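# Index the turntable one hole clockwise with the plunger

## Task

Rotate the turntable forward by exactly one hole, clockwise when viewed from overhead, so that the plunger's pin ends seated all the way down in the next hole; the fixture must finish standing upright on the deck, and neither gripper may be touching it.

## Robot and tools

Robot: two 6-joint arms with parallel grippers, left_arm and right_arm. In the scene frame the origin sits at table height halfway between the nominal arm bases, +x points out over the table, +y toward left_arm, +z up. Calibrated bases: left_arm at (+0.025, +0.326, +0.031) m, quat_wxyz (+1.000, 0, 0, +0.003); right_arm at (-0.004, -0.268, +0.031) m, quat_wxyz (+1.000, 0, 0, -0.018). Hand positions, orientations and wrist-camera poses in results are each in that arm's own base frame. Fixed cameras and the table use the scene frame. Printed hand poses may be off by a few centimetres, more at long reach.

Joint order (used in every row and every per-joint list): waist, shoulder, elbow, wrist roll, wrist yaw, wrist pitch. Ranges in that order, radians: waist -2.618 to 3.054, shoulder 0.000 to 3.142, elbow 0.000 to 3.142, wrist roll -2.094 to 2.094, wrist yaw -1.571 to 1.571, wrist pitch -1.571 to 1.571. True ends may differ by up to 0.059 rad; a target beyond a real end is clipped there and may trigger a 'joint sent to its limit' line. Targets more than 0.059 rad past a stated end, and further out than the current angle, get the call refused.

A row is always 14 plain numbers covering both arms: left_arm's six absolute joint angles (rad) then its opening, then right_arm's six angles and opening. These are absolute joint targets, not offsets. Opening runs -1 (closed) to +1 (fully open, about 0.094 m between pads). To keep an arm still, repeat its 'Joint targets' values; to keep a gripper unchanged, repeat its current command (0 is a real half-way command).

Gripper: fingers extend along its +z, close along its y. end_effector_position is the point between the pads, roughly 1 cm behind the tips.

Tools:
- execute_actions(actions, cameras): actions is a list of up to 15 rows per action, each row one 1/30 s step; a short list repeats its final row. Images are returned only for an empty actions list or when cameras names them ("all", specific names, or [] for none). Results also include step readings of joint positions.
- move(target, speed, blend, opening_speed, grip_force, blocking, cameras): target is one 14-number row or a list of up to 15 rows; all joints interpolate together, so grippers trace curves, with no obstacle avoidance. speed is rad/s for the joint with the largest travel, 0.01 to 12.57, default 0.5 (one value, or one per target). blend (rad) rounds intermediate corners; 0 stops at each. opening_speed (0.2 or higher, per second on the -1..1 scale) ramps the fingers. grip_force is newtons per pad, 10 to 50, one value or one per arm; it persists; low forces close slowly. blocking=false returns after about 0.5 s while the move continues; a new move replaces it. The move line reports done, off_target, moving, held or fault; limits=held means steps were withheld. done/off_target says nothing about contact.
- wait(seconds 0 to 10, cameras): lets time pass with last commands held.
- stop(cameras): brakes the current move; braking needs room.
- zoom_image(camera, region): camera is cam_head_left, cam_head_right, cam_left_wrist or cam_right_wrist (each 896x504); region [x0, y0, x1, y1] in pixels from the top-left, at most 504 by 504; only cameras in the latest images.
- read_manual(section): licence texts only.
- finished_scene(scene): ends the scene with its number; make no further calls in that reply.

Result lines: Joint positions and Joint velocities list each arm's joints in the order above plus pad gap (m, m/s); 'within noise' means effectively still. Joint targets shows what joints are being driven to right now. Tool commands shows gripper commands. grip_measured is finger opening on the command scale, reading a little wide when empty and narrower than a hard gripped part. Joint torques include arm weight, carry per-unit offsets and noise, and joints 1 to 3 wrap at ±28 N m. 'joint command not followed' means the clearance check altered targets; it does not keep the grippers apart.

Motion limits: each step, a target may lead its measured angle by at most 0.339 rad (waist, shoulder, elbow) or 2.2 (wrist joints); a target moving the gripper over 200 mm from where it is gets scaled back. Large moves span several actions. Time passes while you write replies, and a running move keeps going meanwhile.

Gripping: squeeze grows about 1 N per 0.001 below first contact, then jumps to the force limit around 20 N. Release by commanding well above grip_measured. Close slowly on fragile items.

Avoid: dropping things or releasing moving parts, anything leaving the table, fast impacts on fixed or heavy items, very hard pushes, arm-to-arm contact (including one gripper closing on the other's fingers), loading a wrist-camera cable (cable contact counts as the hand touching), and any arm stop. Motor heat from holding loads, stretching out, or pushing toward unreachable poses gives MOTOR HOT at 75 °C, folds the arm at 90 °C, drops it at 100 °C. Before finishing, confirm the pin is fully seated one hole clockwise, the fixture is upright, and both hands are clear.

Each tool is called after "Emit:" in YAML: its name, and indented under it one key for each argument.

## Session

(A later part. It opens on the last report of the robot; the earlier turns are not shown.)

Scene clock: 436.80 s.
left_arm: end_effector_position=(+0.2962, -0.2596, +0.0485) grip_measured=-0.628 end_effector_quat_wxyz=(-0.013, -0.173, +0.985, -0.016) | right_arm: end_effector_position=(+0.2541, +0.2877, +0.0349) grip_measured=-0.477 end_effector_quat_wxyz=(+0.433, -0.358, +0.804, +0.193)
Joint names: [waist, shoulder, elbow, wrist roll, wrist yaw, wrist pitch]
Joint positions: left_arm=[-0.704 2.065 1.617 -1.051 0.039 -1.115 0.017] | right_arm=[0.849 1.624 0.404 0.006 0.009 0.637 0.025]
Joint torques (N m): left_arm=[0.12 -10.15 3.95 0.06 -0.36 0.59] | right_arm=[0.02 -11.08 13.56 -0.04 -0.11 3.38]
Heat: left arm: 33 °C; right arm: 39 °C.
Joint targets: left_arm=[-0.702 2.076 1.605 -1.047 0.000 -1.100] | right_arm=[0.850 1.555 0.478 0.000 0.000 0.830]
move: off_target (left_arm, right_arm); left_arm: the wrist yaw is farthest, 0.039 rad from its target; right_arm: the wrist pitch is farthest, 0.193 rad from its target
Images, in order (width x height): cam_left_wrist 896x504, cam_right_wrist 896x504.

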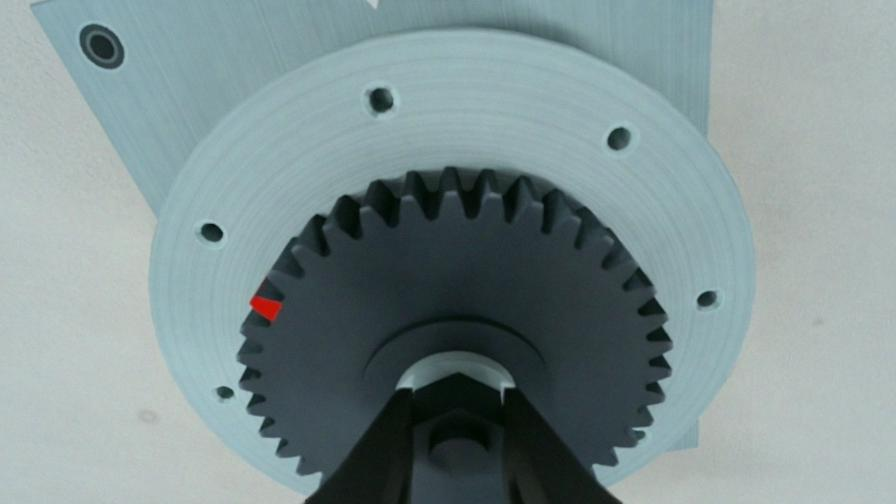

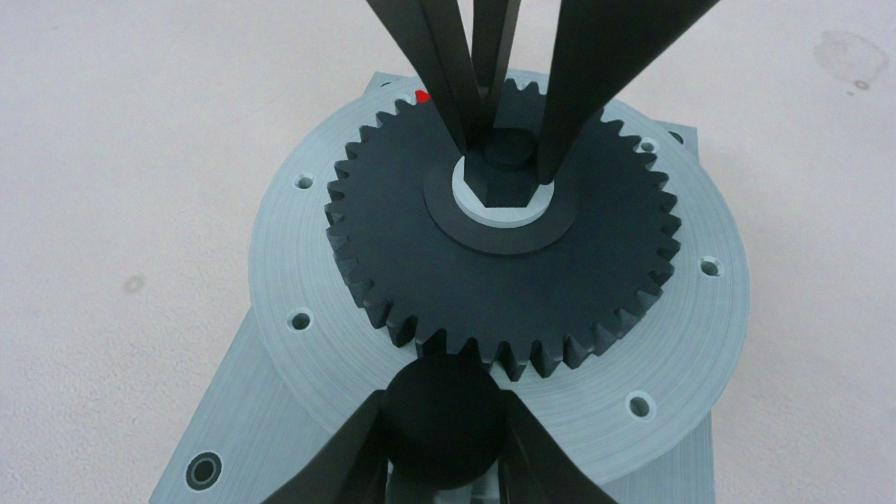

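Emit:
move:
  target: [-0.702,2.076,1.605,-1.047,0,-1.10,-0.75,0.85,1.495,0.500,0,0,0.88,-0.68]
  speed: 0.1
  cameras: ["cam_right_wrist","cam_left_wrist"]

Emit:
zoom_image:
  camera: "cam_right_wrist"
  region: [300, 200, 600, 504]

Scene clock: 443.30 s.
left_arm: end_effector_position=(+0.2962, -0.2596, +0.0485) grip_measured=-0.628 end_effector_quat_wxyz=(-0.013, -0.173, +0.985, -0.016) | right_arm: end_effector_position=(+0.2523, +0.2858, +0.0351) grip_measured=-0.477 end_effector_quat_wxyz=(+0.426, -0.360, +0.808, +0.190)
Joint names: [waist, shoulder, elbow, wrist roll, wrist yaw, wrist pitch]
Joint positions: left_arm=[-0.704 2.065 1.617 -1.051 0.039 -1.115 0.017] | right_arm=[0.849 1.604 0.409 0.006 0.009 0.595 0.025]
Joint torques (N m): left_arm=[0.14 -10.17 3.95 0.06 -0.36 0.61] | right_arm=[-0.08 -5.74 6.58 0.03 -0.01 1.75]
Heat: left arm: 33 °C; right arm: 41 °C.
Joint targets: left_arm=[-0.702 2.076 1.605 -1.047 0.000 -1.100] | right_arm=[0.849 1.600 0.411 0.006 0.009 0.612]
move: held (right_arm; a check stopped the path), off_target (left_arm); limits=held; left_arm: the wrist yaw is farthest, 0.039 rad from its target; right_arm: the wrist pitch is farthest, 0.285 rad from its target
joint command not followed: on one or more control steps a check withheld the commanded joint targets of the right arm, and it was not sent them on those steps.
cause: the commanded joint targets, or the way to them, would bring a part of the robot too close to another arm (this arm's fingers and the left arm's wrist (the part past the wrist yaw), at the place that arm is still heading or pushing toward).
Images, in order (width x height): cam_left_wrist 896x504, cam_right_wrist 896x504.

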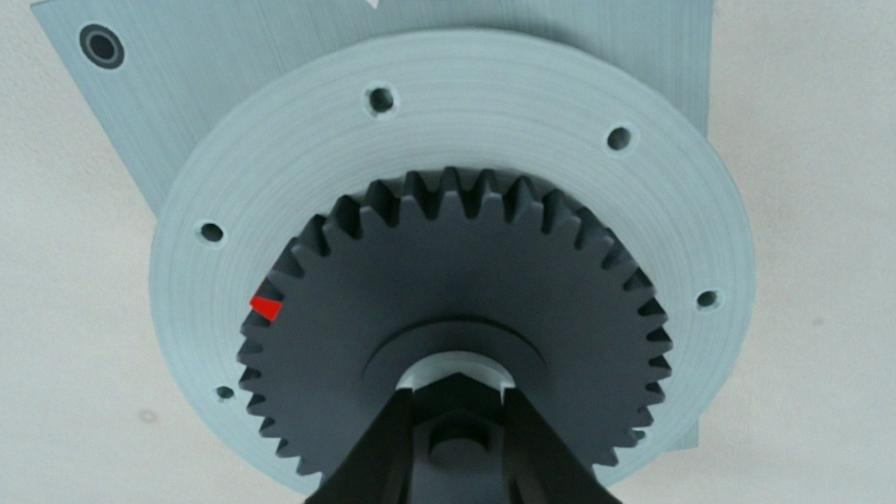

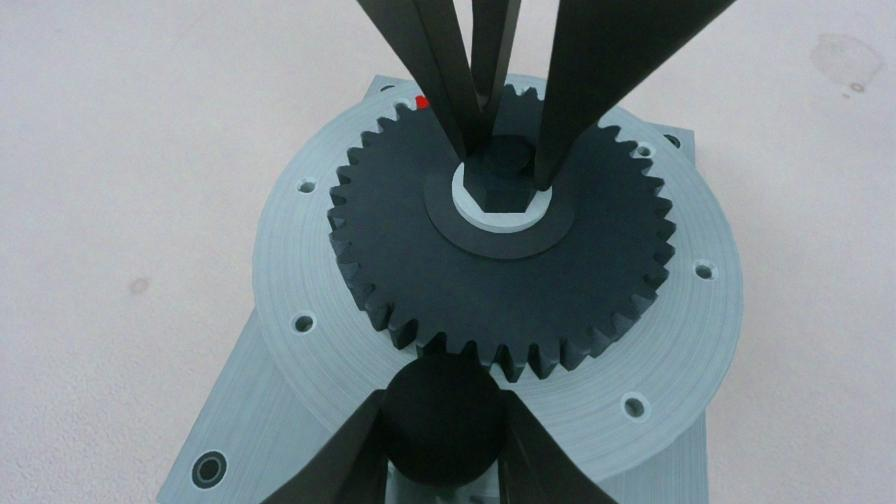

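Scaled by 1.658 from the camera's 896x504 image, which has a finer 1280x720 frame.

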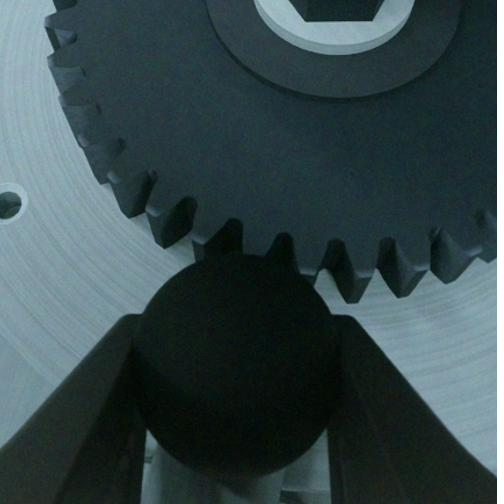

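Emit:
execute_actions:
  actions: []
  cameras: ["cam_head_left"]

Emit:
zoom_image:
  camera: "cam_head_left"
  region: [380, 260, 500, 370]

Emit:
zoom_image:
  camera: "cam_head_left"
  region: [420, 290, 480, 340]

Scene clock: 455.40 s.
left_arm: end_effector_position=(+0.2962, -0.2596, +0.0485) grip_measured=-0.628 end_effector_quat_wxyz=(-0.013, -0.173, +0.985, -0.016) | right_arm: end_effector_position=(+0.2523, +0.2858, +0.0351) grip_measured=-0.477 end_effector_quat_wxyz=(+0.426, -0.360, +0.808, +0.190)
Joint names: [waist, shoulder, elbow, wrist roll, wrist yaw, wrist pitch]
Joint positions: left_arm=[-0.704 2.065 1.617 -1.051 0.039 -1.115 0.017] | right_arm=[0.849 1.604 0.409 0.006 0.009 0.595 0.025]
Joint velocities: within noise
Joint torques (N m): left_arm=[0.13 -10.19 3.95 0.05 -0.36 0.6] | right_arm=[-0.1 -5.71 6.54 0.02 -0.01 1.75]
Heat: left arm: 33 °C; right arm: 39 °C.
Joint targets: left_arm=[-0.702 2.076 1.605 -1.047 0.000 -1.100] | right_arm=[0.849 1.600 0.411 0.006 0.009 0.612]
Tool commands: left_gripper/opening=-0.75 right_gripper/opening=-0.68
Images, in order (width x height): cam_head_left 896x504.

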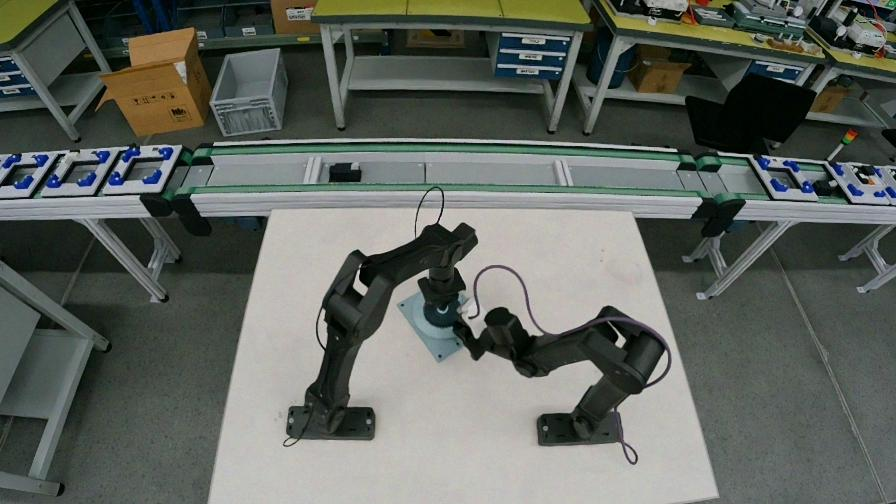

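Scaled by 4.200 from the camera's 896x504 image, which has a finer 1280x720 frame.

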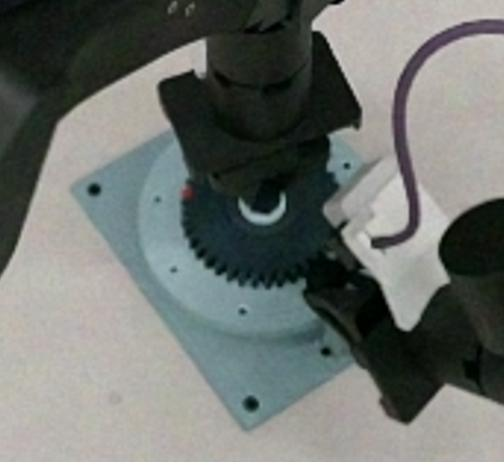

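Scaled by 8.400 from the camera's 896x504 image, which has a finer 1280x720 frame.

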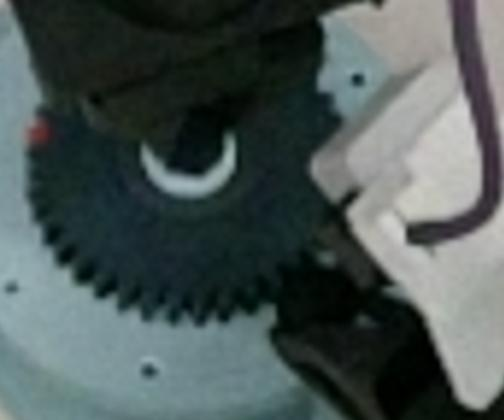

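Emit:
move:
  target:
    - [-0.702,2.076,1.605,-1.047,0,-1.10,-0.75,0.85,1.604,0.409,0,0,0.6,-0.2]
    - [-0.702,2.076,1.605,-1.047,0,-1.10,-0.75,0.85,1.348,0.216,0,0,0.632,-0.2]
    - [-0.702,2.076,1.605,-1.047,0,-1.10,-0.75,0.85,1.822,0.295,0,0,1.137,-0.2]
  speed: 0.3
  opening_speed: 0.6
  cameras: ["cam_right_wrist"]

Emit:
zoom_image:
  camera: "cam_right_wrist"
  region: [300, 200, 600, 504]

Scene clock: 484.47 s.
left_arm: end_effector_position=(+0.2962, -0.2596, +0.0485) grip_measured=-0.628 end_effector_quat_wxyz=(-0.013, -0.173, +0.985, -0.016) | right_arm: end_effector_position=(+0.2536, +0.2872, +0.0348) grip_measured=-0.202 end_effector_quat_wxyz=(+0.503, -0.339, +0.762, +0.225)
Joint names: [waist, shoulder, elbow, wrist roll, wrist yaw, wrist pitch]
Joint positions: left_arm=[-0.704 2.065 1.617 -1.051 0.039 -1.115 0.017] | right_arm=[0.849 1.808 0.28 0.006 0.009 1.124 0.037]
Joint torques (N m): left_arm=[0.14 -10.11 3.95 0.07 -0.36 0.59] | right_arm=[-0.03 -4.68 6.01 -0.04 -0.11 1.83]
Heat: left arm: 33 °C; right arm: 38 °C.
Joint targets: left_arm=[-0.702 2.076 1.605 -1.047 0.000 -1.100] | right_arm=[0.850 1.822 0.295 0.000 0.000 1.137]
move: off_target (left_arm); left_arm: the wrist yaw is farthest, 0.039 rad from its target
Images, in order (width x height): cam_right_wrist 896x504.

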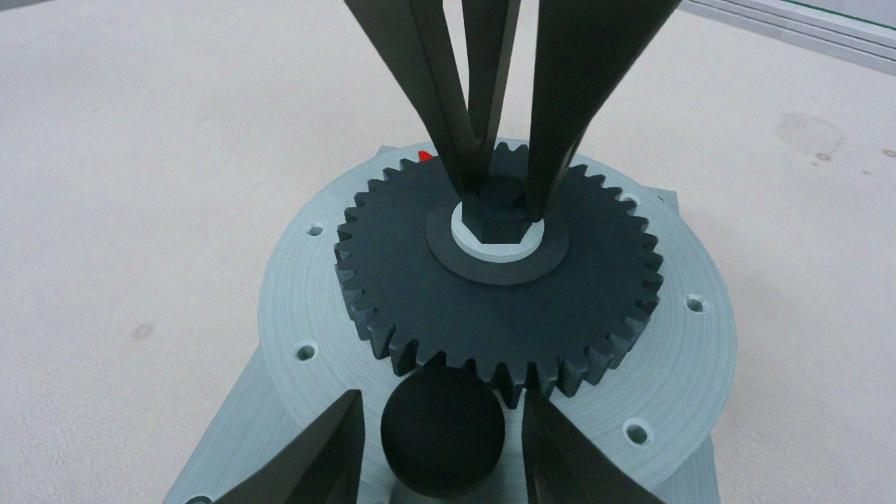

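Scaled by 1.658 from the camera's 896x504 image, which has a finer 1280x720 frame.

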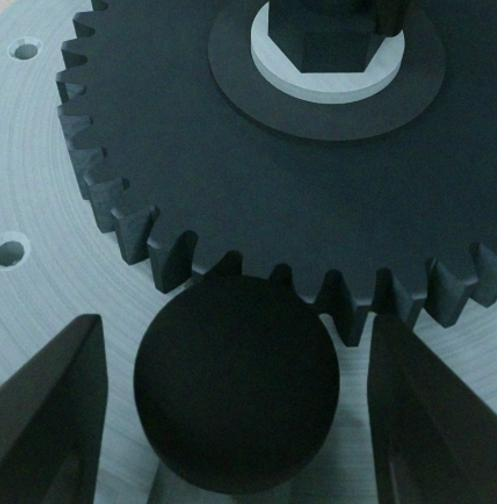

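Emit:
move:
  target:
    - [-0.702,2.076,1.605,-1.047,0,-1.10,-0.75,0.85,1.822,0.295,0,0,1.137,-0.68]
    - [-0.702,2.076,1.605,-1.047,0,-1.10,-0.75,0.85,1.75,0.355,0,0,1.2,-0.68]
  speed: 0.1
  opening_speed: 0.4
  cameras: ["cam_right_wrist","cam_left_wrist"]

Emit:
zoom_image:
  camera: "cam_right_wrist"
  region: [300, 200, 600, 504]

Scene clock: 499.60 s.
left_arm: end_effector_position=(+0.2974, -0.2583, +0.0485) grip_measured=-0.628 end_effector_quat_wxyz=(-0.009, -0.173, +0.985, -0.012) | right_arm: end_effector_position=(+0.2560, +0.2899, +0.0373) grip_measured=-0.477 end_effector_quat_wxyz=(+0.503, -0.339, +0.763, +0.225)
Joint names: [waist, shoulder, elbow, wrist roll, wrist yaw, wrist pitch]
Joint positions: left_arm=[-0.704 2.065 1.617 -1.051 0.03 -1.115 0.017] | right_arm=[0.849 1.795 0.297 0.006 0.009 1.093 0.025]
Joint torques (N m): left_arm=[0.13 -10.19 3.93 0.07 -0.27 0.6] | right_arm=[-0.02 -9.48 10.48 -0.04 -0.11 2.68]
Heat: left arm: 33 °C; right arm: 38 °C.
Joint targets: left_arm=[-0.702 2.076 1.605 -1.047 0.000 -1.100] | right_arm=[0.850 1.750 0.355 0.000 0.000 1.200]
move: off_target (right_arm); right_arm: the wrist pitch is farthest, 0.107 rad from its target
Images, in order (width x height): cam_left_wrist 896x504, cam_right_wrist 896x504.

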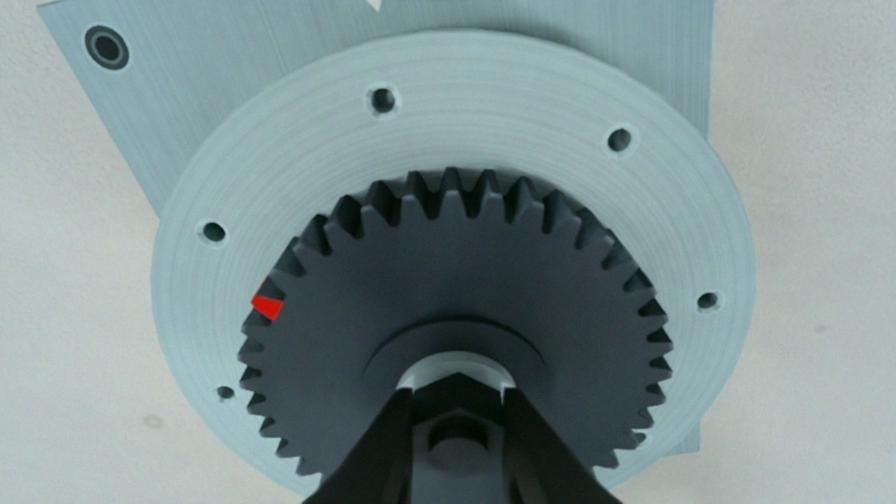

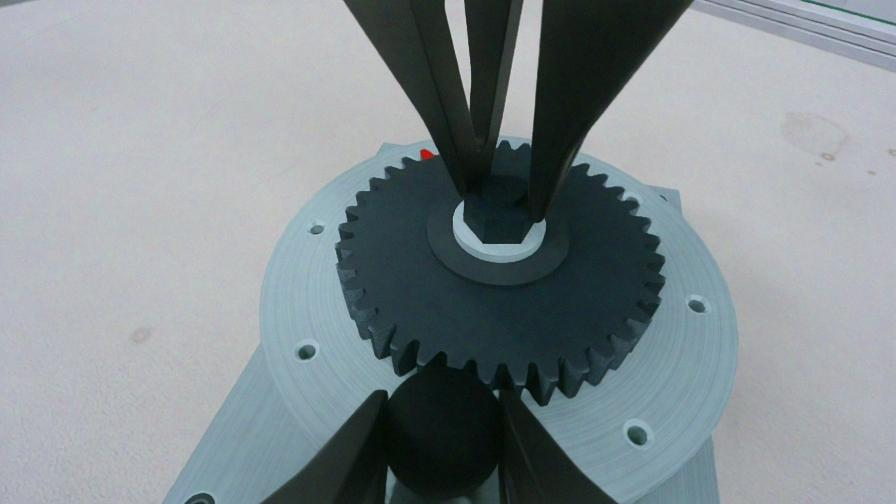

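Scaled by 1.658 from the camera's 896x504 image, which has a finer 1280x720 frame.

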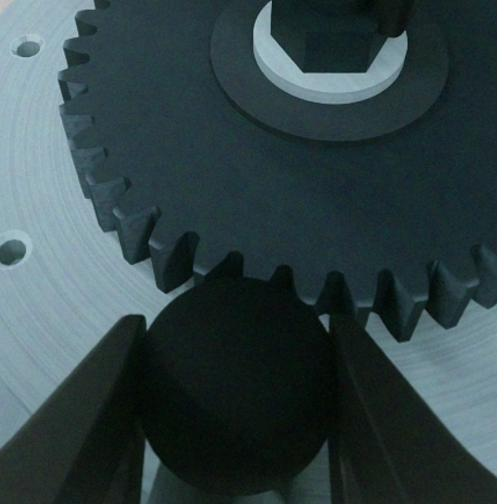

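Emit:
move:
  target: [-0.702,2.076,1.605,-1.047,0,-1.10,-0.75,0.85,1.685,0.375,0,0,1.27,-0.72]
  speed: 0.1
  cameras: ["cam_right_wrist","cam_left_wrist"]

Emit:
zoom_image:
  camera: "cam_right_wrist"
  region: [300, 200, 600, 504]

Scene clock: 506.47 s.
left_arm: end_effector_position=(+0.2974, -0.2583, +0.0485) grip_measured=-0.628 end_effector_quat_wxyz=(-0.009, -0.173, +0.985, -0.012) | right_arm: end_effector_position=(+0.2565, +0.2905, +0.0402) grip_measured=-0.477 end_effector_quat_wxyz=(+0.499, -0.340, +0.765, +0.223)
Joint names: [waist, shoulder, elbow, wrist roll, wrist yaw, wrist pitch]
Joint positions: left_arm=[-0.704 2.065 1.617 -1.051 0.03 -1.115 0.017] | right_arm=[0.849 1.764 0.307 0.006 0.009 1.043 0.025]
Joint torques (N m): left_arm=[0.14 -10.18 3.93 0.06 -0.27 0.6] | right_arm=[0.03 -12.23 11.73 -0.06 -0.1 3.76]
Heat: left arm: 33 °C; right arm: 42 °C.
Joint targets: left_arm=[-0.702 2.076 1.605 -1.047 0.000 -1.100] | right_arm=[0.850 1.685 0.375 0.000 0.000 1.270]
move: off_target (right_arm); right_arm: the wrist pitch is farthest, 0.227 rad from its target
Images, in order (width x height): cam_left_wrist 896x504, cam_right_wrist 896x504.

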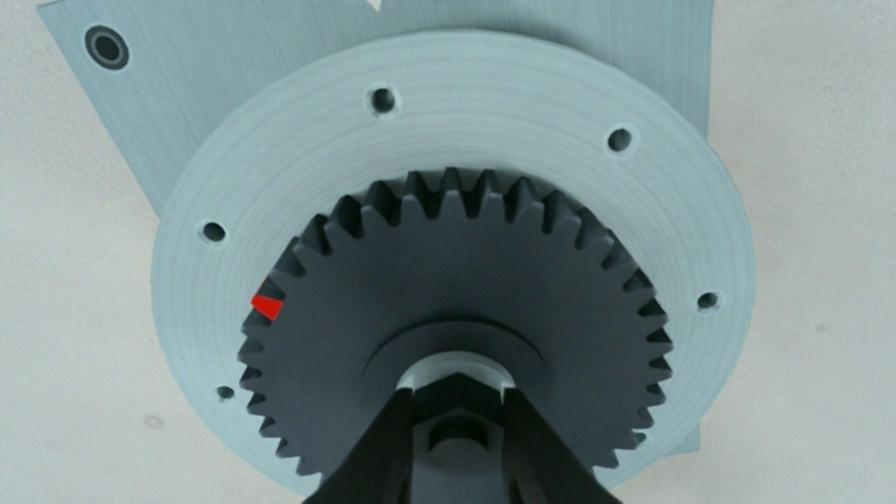

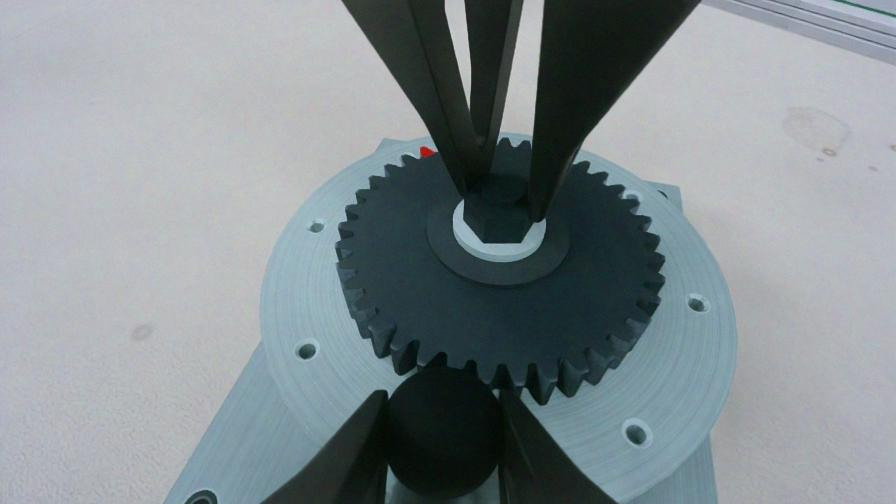

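Scaled by 1.658 from the camera's 896x504 image, which has a finer 1280x720 frame.

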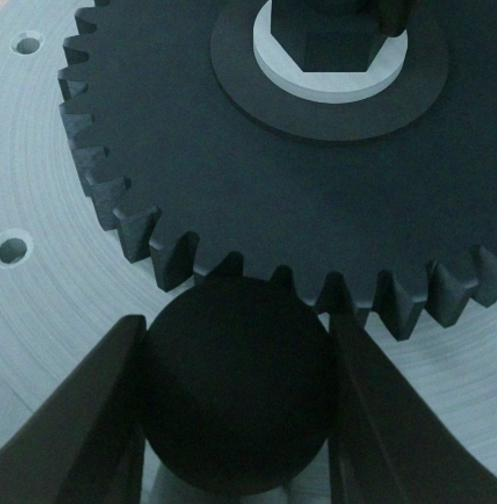

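Emit:
move:
  target: [-0.702,2.076,1.605,-1.047,0,-1.10,-0.75,0.85,1.62,0.395,0,0,1.34,-0.75]
  speed: 0.1
  cameras: ["cam_right_wrist","cam_left_wrist"]

Emit:
zoom_image:
  camera: "cam_right_wrist"
  region: [300, 200, 600, 504]

Scene clock: 514.30 s.
left_arm: end_effector_position=(+0.2974, -0.2583, +0.0485) grip_measured=-0.628 end_effector_quat_wxyz=(-0.009, -0.173, +0.985, -0.012) | right_arm: end_effector_position=(+0.2548, +0.2885, +0.0382) grip_measured=-0.477 end_effector_quat_wxyz=(+0.490, -0.343, +0.771, +0.219)
Joint names: [waist, shoulder, elbow, wrist roll, wrist yaw, wrist pitch]
Joint positions: left_arm=[-0.704 2.065 1.617 -1.051 0.03 -1.115 0.017] | right_arm=[0.849 1.742 0.308 0.006 0.009 0.998 0.025]
Joint torques (N m): left_arm=[0.14 -10.18 3.92 0.07 -0.26 0.6] | right_arm=[-0.08 -5.83 5.26 0.03 0 1.93]
Heat: left arm: 33 °C; right arm: 47 °C.
Joint targets: left_arm=[-0.702 2.076 1.605 -1.047 0.000 -1.100] | right_arm=[0.849 1.740 0.309 0.006 0.009 1.023]
move: held (right_arm; a check stopped the path); limits=held; right_arm: the wrist pitch is farthest, 0.342 rad from its target
joint command not followed: on one or more control steps a check withheld the commanded joint targets of the right arm, and it was not sent them on those steps.
cause: the commanded joint targets, or the way to them, would bring a part of the robot too close to another arm (this arm's fingers and the left arm's wrist (the part past the wrist yaw), at the place that arm is still heading or pushing toward).
Images, in order (width x height): cam_left_wrist 896x504, cam_right_wrist 896x504.

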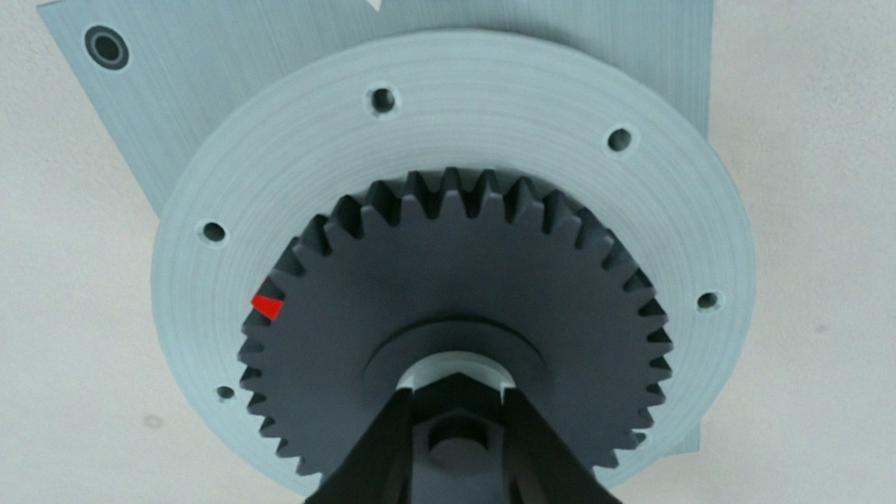

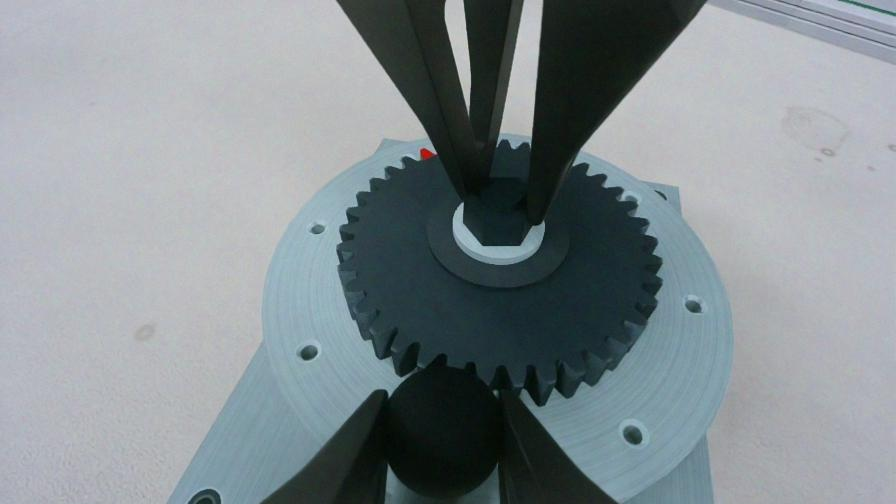

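Scaled by 1.658 from the camera's 896x504 image, which has a finer 1280x720 frame.

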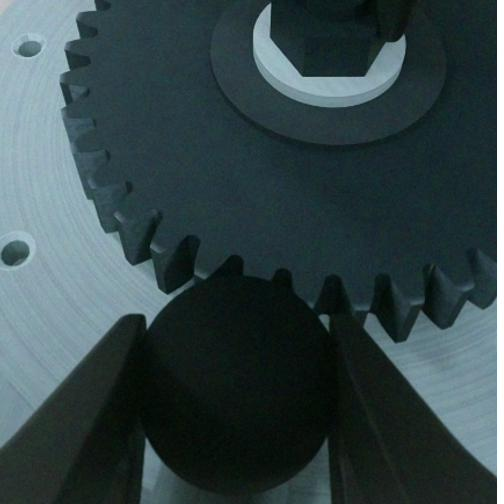

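Emit:
move:
  target:
    - [-0.702,2.076,1.605,-1.047,0,-1.10,-0.75,0.85,1.67,0.365,0,0,1.28,-0.75]
    - [-0.702,2.076,1.605,-0.9,0,-1.10,-0.75,0.85,1.65,0.365,0,0,1.28,-0.75]
  speed: 0.1
  cameras: ["cam_right_wrist","cam_left_wrist"]

Scene clock: 550.77 s.
left_arm: end_effector_position=(+0.2978, -0.2586, +0.0485) grip_measured=-0.629 end_effector_quat_wxyz=(-0.007, -0.107, +0.994, -0.014) | right_arm: end_effector_position=(+0.2566, +0.2906, +0.0439) grip_measured=-0.477 end_effector_quat_wxyz=(+0.499, -0.340, +0.765, +0.223)
Joint names: [waist, shoulder, elbow, wrist roll, wrist yaw, wrist pitch]
Joint positions: left_arm=[-0.704 2.065 1.617 -0.92 0.03 -1.113 0.017] | right_arm=[0.849 1.74 0.31 0.006 0.009 1.017 0.025]
Joint torques (N m): left_arm=[0.14 -10.18 3.92 0.21 -0.26 0.57] | right_arm=[0.01 -12.97 10.58 -0.04 -0.11 4.1]
Heat: left arm: 34 °C; right arm: 45 °C.
Joint targets: left_arm=[-0.702 2.076 1.605 -0.900 0.000 -1.100] | right_arm=[0.850 1.650 0.365 0.000 0.000 1.280]
move: off_target (right_arm); right_arm: the wrist pitch is farthest, 0.263 rad from its target
Images, in order (width x height): cam_left_wrist 896x504, cam_right_wrist 896x504.

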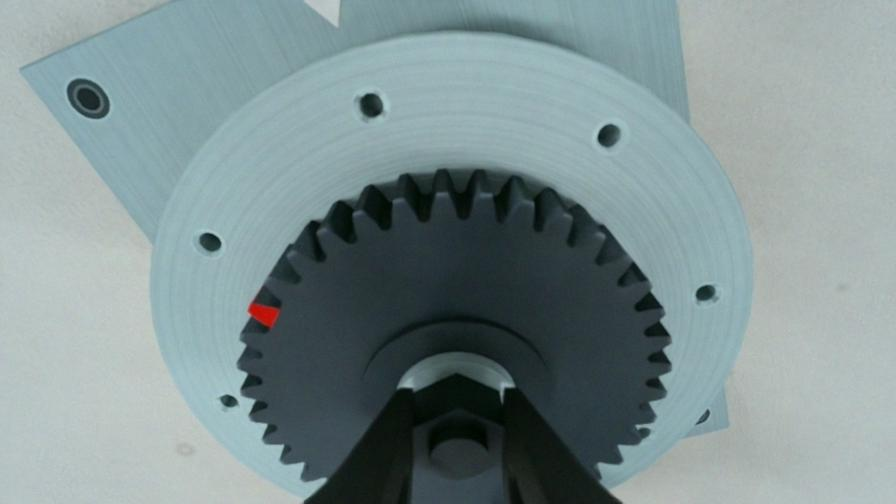

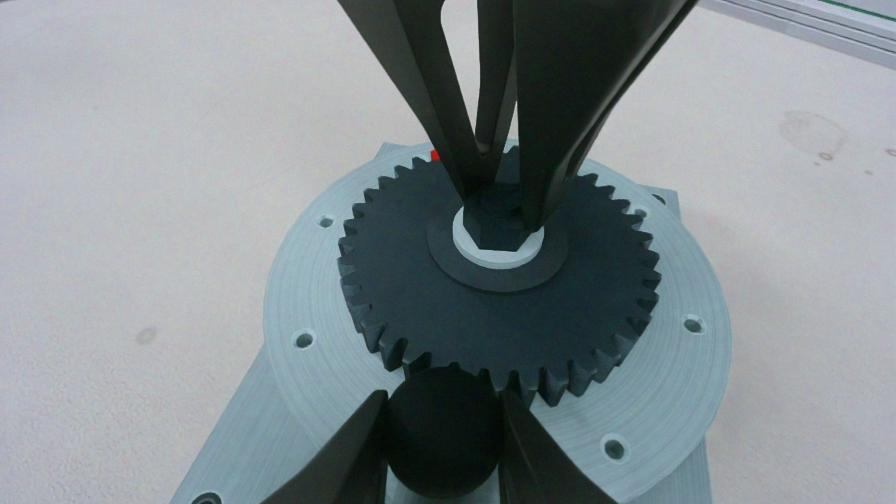

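Emit:
move:
  target:
    - [-0.702,2.076,1.605,-0.7,0,-1.10,-0.75,0.85,1.65,0.365,0,0,1.28,-0.75]
    - [-0.702,2.076,1.605,-0.7,0,-1.10,-0.75,0.85,1.79,0.30,0,0,1.10,-0.75]
    - [-0.702,2.076,1.605,-0.7,0,-1.10,-0.75,0.85,1.79,0.30,0,0,1.10,-0.15]
  speed: 0.2
  opening_speed: 0.5
  cameras: ["cam_right_wrist","cam_left_wrist"]

Scene clock: 565.40 s.
left_arm: end_effector_position=(+0.2981, -0.2594, +0.0485) grip_measured=-0.629 end_effector_quat_wxyz=(-0.006, -0.008, +1.000, -0.016) | right_arm: end_effector_position=(+0.2565, +0.2905, +0.0434) grip_measured=-0.152 end_effector_quat_wxyz=(+0.508, -0.338, +0.759, +0.227)
Joint names: [waist, shoulder, elbow, wrist roll, wrist yaw, wrist pitch]
Joint positions: left_arm=[-0.704 2.065 1.617 -0.721 0.032 -1.11 0.017] | right_arm=[0.849 1.775 0.296 0.006 0.009 1.089 0.04]
Joint torques (N m): left_arm=[0.1 -10.18 3.9 0.25 -0.29 0.55] | right_arm=[-0.03 -4.68 5.3 -0.04 -0.1 1.83]
Heat: left arm: 34 °C; right arm: 51 °C.
Joint targets: left_arm=[-0.702 2.076 1.605 -0.700 0.000 -1.100] | right_arm=[0.850 1.790 0.300 0.000 0.000 1.100]
move: done
Images, in order (width x height): cam_left_wrist 896x504, cam_right_wrist 896x504.

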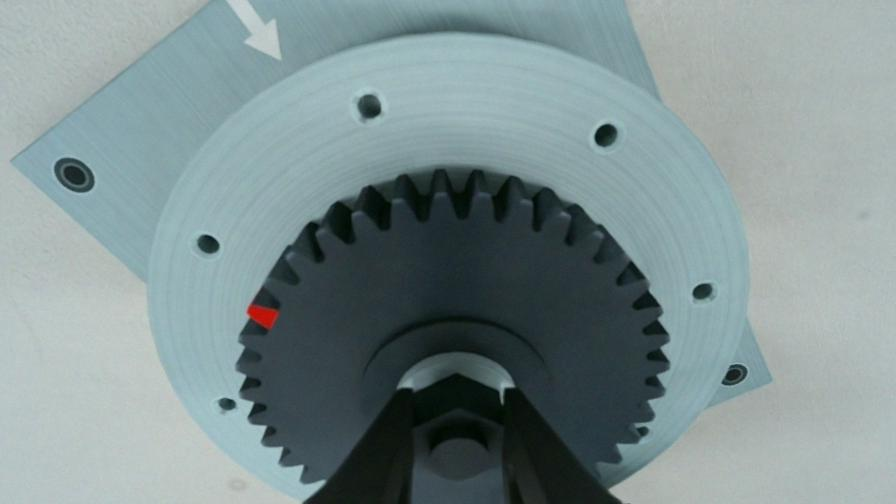

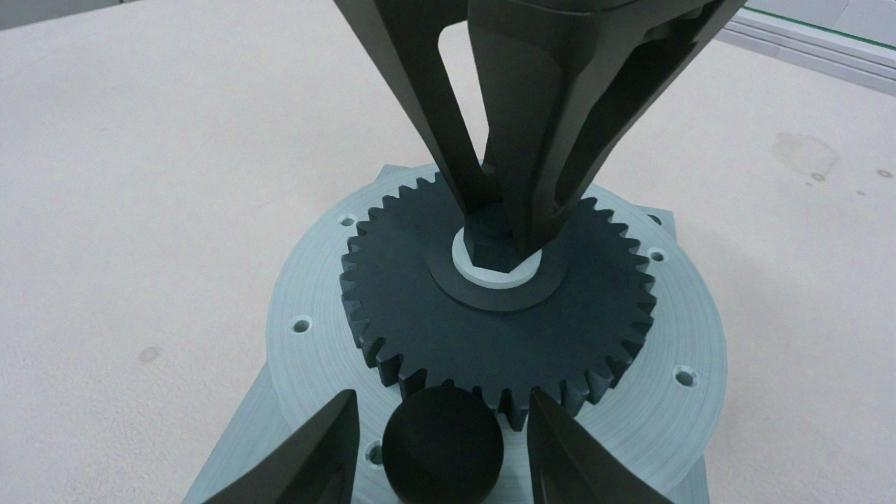

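Emit:
move:
  target:
    - [-0.702,2.076,1.605,-0.7,0,-1.10,-0.75,0.85,1.348,0.216,0,0,0.632,-0.15]
    - [-0.702,2.076,1.605,-0.25,0,-1.10,-0.75,0.85,1.348,0.216,0,0,0.632,-0.15]
  speed: 0.3
  cameras: ["cam_right_wrist","cam_left_wrist"]

Emit:
zoom_image:
  camera: "cam_right_wrist"
  region: [300, 200, 600, 504]

Scene clock: 577.30 s.
left_arm: end_effector_position=(+0.3070, -0.2652, +0.0488) grip_measured=-0.748 end_effector_quat_wxyz=(+0.019, +0.219, +0.975, -0.024) | right_arm: end_effector_position=(+0.2269, +0.2568, +0.0587) grip_measured=-0.152 end_effector_quat_wxyz=(+0.465, -0.350, +0.786, +0.208)
Joint names: [waist, shoulder, elbow, wrist roll, wrist yaw, wrist pitch]
Joint positions: left_arm=[-0.704 2.065 1.617 -0.264 0.025 -1.068 0.012] | right_arm=[0.849 1.366 0.226 0.006 0.009 0.638 0.04]
Joint torques (N m): left_arm=[0.16 -10.26 3.99 0.17 -0.23 0.16] | right_arm=[-0.02 -4.98 5.85 -0.04 -0.11 1.6]
Heat: left arm: 34 °C; right arm: 47 °C.
Joint targets: left_arm=[-0.702 2.076 1.605 -0.250 0.000 -1.100] | right_arm=[0.850 1.348 0.216 0.000 0.000 0.632]
move: done
Images, in order (width x height): cam_left_wrist 896x504, cam_right_wrist 896x504.

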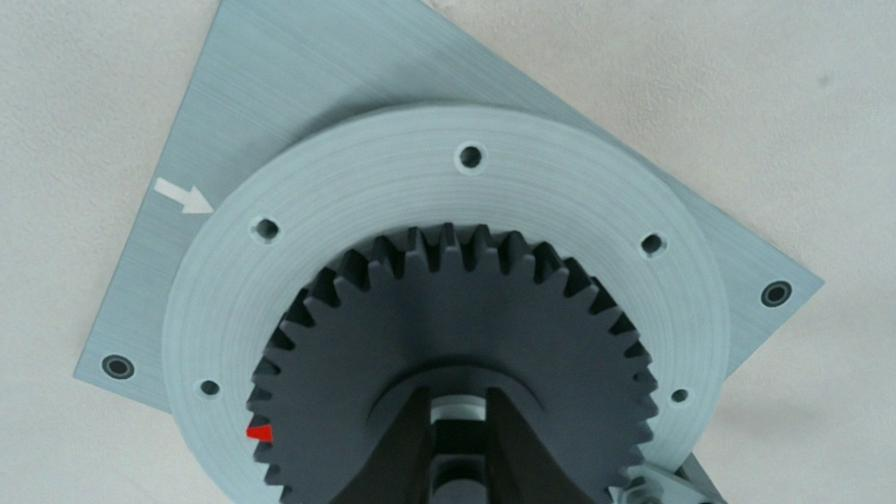

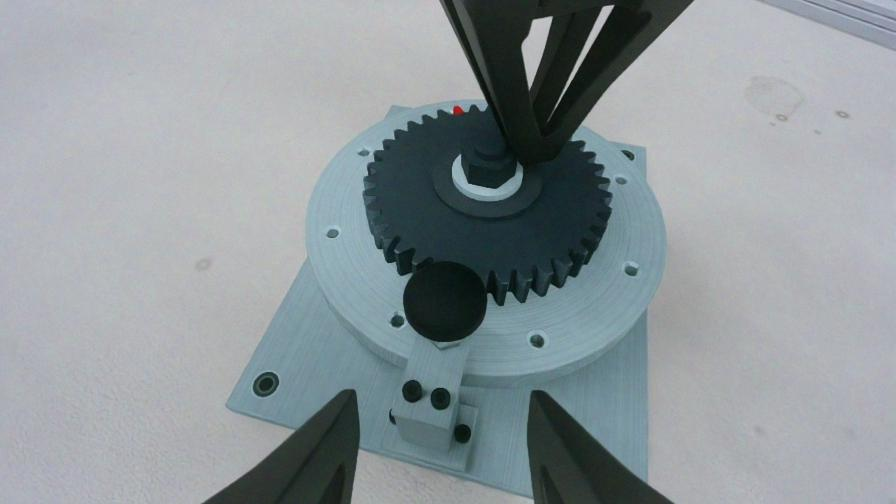

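Scaled by 1.658 from the camera's 896x504 image, which has a finer 1280x720 frame.

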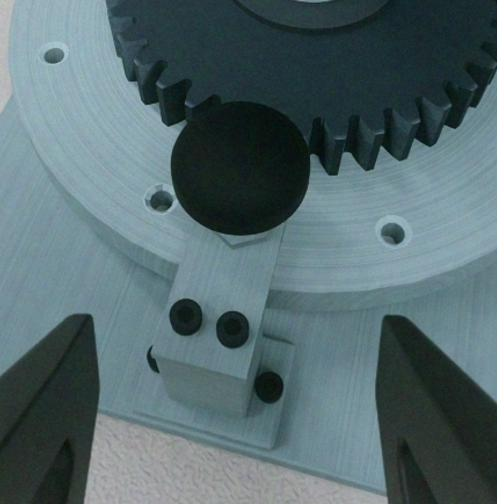

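Emit:
move:
  target:
    - [-0.702,2.076,1.605,-0.25,0,-1.10,-0.1,0.85,1.348,0.216,0,0,0.632,-0.15]
    - [-0.702,2.064,1.667,-0.25,0,-1.174,-0.1,0.85,1.348,0.216,0,0,0.632,-0.15]
    - [-0.702,2.064,1.667,-0.72,0,-1.174,-0.1,0.85,1.348,0.216,0,0,0.632,-0.15]
  speed: 0.4
  opening_speed: 0.8
  cameras: ["cam_right_wrist","cam_left_wrist"]

Scene clock: 589.13 s.
left_arm: end_effector_position=(+0.2969, -0.2529, +0.0542) grip_measured=-0.102 end_effector_quat_wxyz=(-0.007, -0.002, +1.000, +0.001) | right_arm: end_effector_position=(+0.2269, +0.2568, +0.0587) grip_measured=-0.152 end_effector_quat_wxyz=(+0.465, -0.350, +0.786, +0.208)
Joint names: [waist, shoulder, elbow, wrist roll, wrist yaw, wrist pitch]
Joint positions: left_arm=[-0.704 2.065 1.641 -0.709 0.009 -1.158 0.042] | right_arm=[0.849 1.366 0.226 0.006 0.009 0.638 0.04]
Joint torques (N m): left_arm=[0.16 -11.22 6.94 -0.14 -0.09 0.2] | right_arm=[0.01 -4.97 5.86 -0.05 -0.11 1.61]
Heat: left arm: 34 °C; right arm: 44 °C.
Joint targets: left_arm=[-0.702 2.064 1.667 -0.720 0.000 -1.174] | right_arm=[0.850 1.348 0.216 0.000 0.000 0.632]
move: done
Images, in order (width x height): cam_left_wrist 896x504, cam_right_wrist 896x504.

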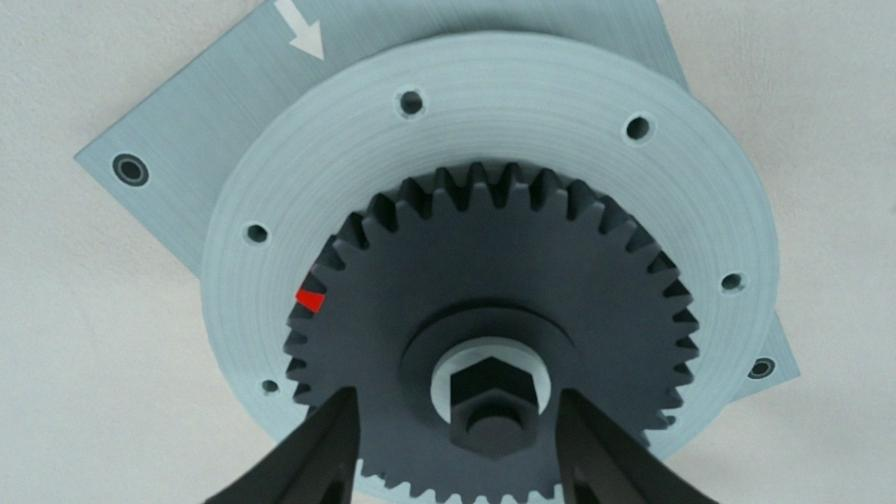

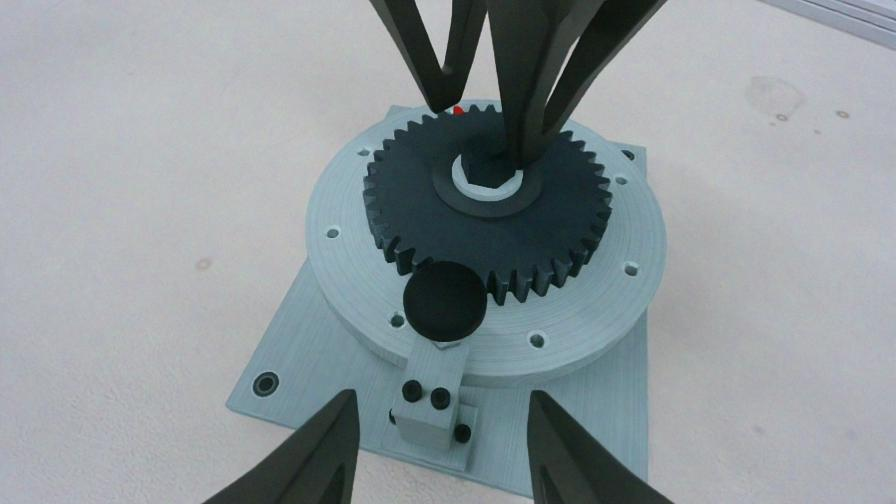

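Emit:
move:
  target:
    - [-0.729,2.064,1.667,-0.735,0,-1.174,-0.1,0.85,1.348,0.216,0,0,0.632,-0.15]
    - [-0.729,2.087,1.60,-0.735,0,-1.084,-0.1,0.85,1.348,0.216,0,0,0.632,-0.15]
  speed: 0.3
  cameras: ["cam_right_wrist","cam_left_wrist"]

Emit:
zoom_image:
  camera: "cam_right_wrist"
  region: [350, 50, 650, 250]

Scene clock: 604.77 s.
left_arm: end_effector_position=(+0.2962, -0.2622, +0.0471) grip_measured=-0.102 end_effector_quat_wxyz=(+0.003, -0.001, +1.000, -0.009) | right_arm: end_effector_position=(+0.2269, +0.2568, +0.0587) grip_measured=-0.152 end_effector_quat_wxyz=(+0.465, -0.350, +0.786, +0.208)
Joint names: [waist, shoulder, elbow, wrist roll, wrist yaw, wrist pitch]
Joint positions: left_arm=[-0.723 2.065 1.612 -0.724 0.009 -1.102 0.042] | right_arm=[0.849 1.366 0.226 0.006 0.009 0.638 0.04]
Joint torques (N m): left_arm=[-0.51 -9.18 3.97 -0.11 -0.07 0.61] | right_arm=[0.01 -5 5.9 -0.04 -0.12 1.62]
Heat: left arm: 34 °C; right arm: 43 °C.
Joint targets: left_arm=[-0.729 2.087 1.600 -0.735 0.000 -1.084] | right_arm=[0.850 1.348 0.216 0.000 0.000 0.632]
move: done
Images, in order (width x height): cam_left_wrist 896x504, cam_right_wrist 896x504.

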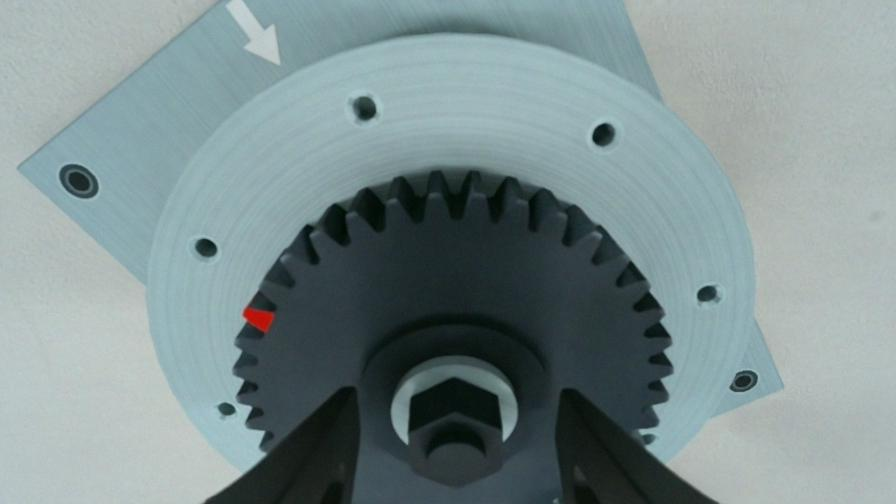

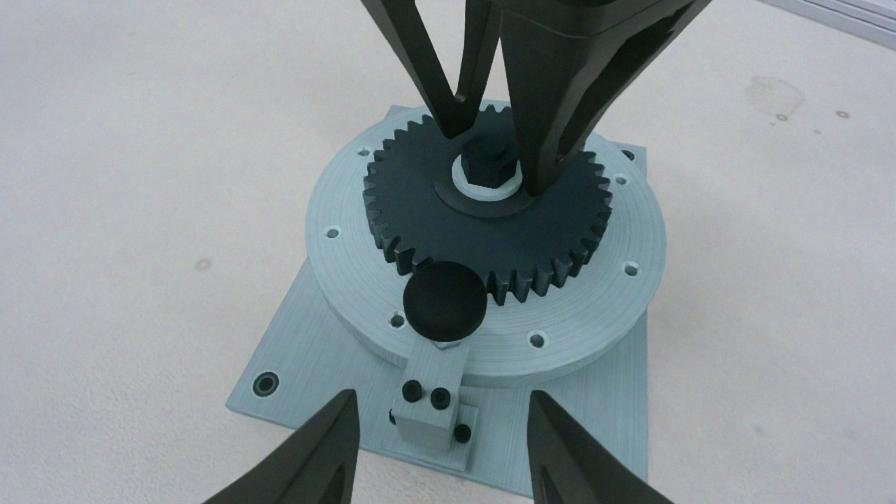

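Scaled by 1.680 from the camera's 896x504 image, which has a finer 1280x720 frame.

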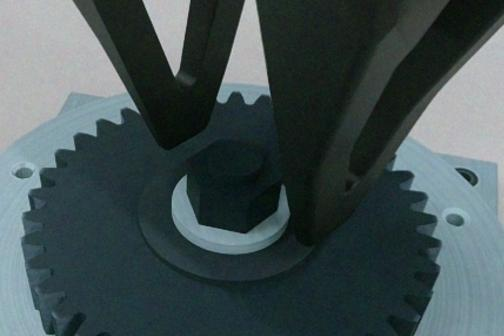

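Emit:
move:
  target: [-0.729,2.108,1.592,-0.735,0,-1.059,-0.1,0.85,1.348,0.216,0,0,0.632,-0.15]
  speed: 0.1
  cameras: ["cam_left_wrist"]

Scene clock: 615.90 s.
left_arm: end_effector_position=(+0.2982, -0.2639, +0.0409) grip_measured=-0.102 end_effector_quat_wxyz=(+0.003, -0.001, +1.000, -0.009) | right_arm: end_effector_position=(+0.2269, +0.2568, +0.0587) grip_measured=-0.152 end_effector_quat_wxyz=(+0.465, -0.350, +0.786, +0.208)
Joint names: [waist, shoulder, elbow, wrist roll, wrist yaw, wrist pitch]
Joint positions: left_arm=[-0.723 2.081 1.61 -0.725 0.009 -1.084 0.042] | right_arm=[0.849 1.366 0.226 0.006 0.009 0.638 0.04]
Joint torques (N m): left_arm=[-0.51 -8.73 3.49 -0.1 -0.07 0.74] | right_arm=[-0.01 -4.94 5.89 -0.04 -0.1 1.61]
Heat: left arm: 34 °C; right arm: 43 °C.
Joint targets: left_arm=[-0.729 2.108 1.592 -0.735 0.000 -1.059] | right_arm=[0.850 1.348 0.216 0.000 0.000 0.632]
move: done
Images, in order (width x height): cam_left_wrist 896x504.

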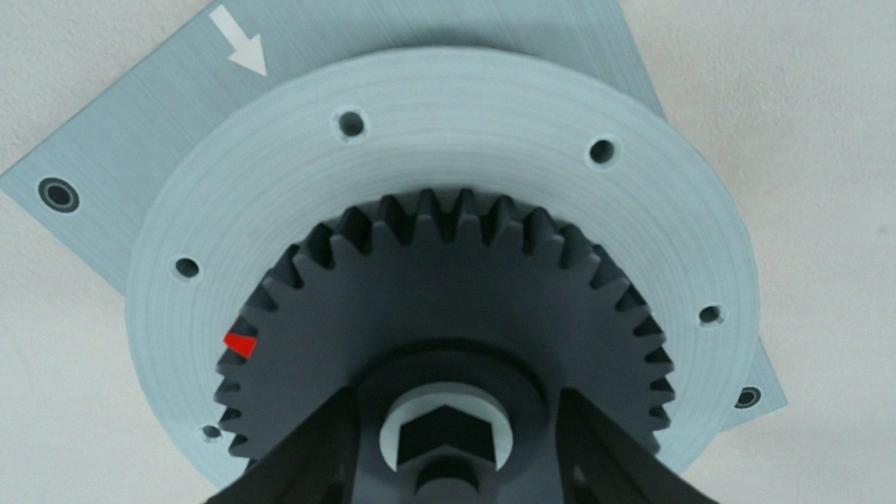

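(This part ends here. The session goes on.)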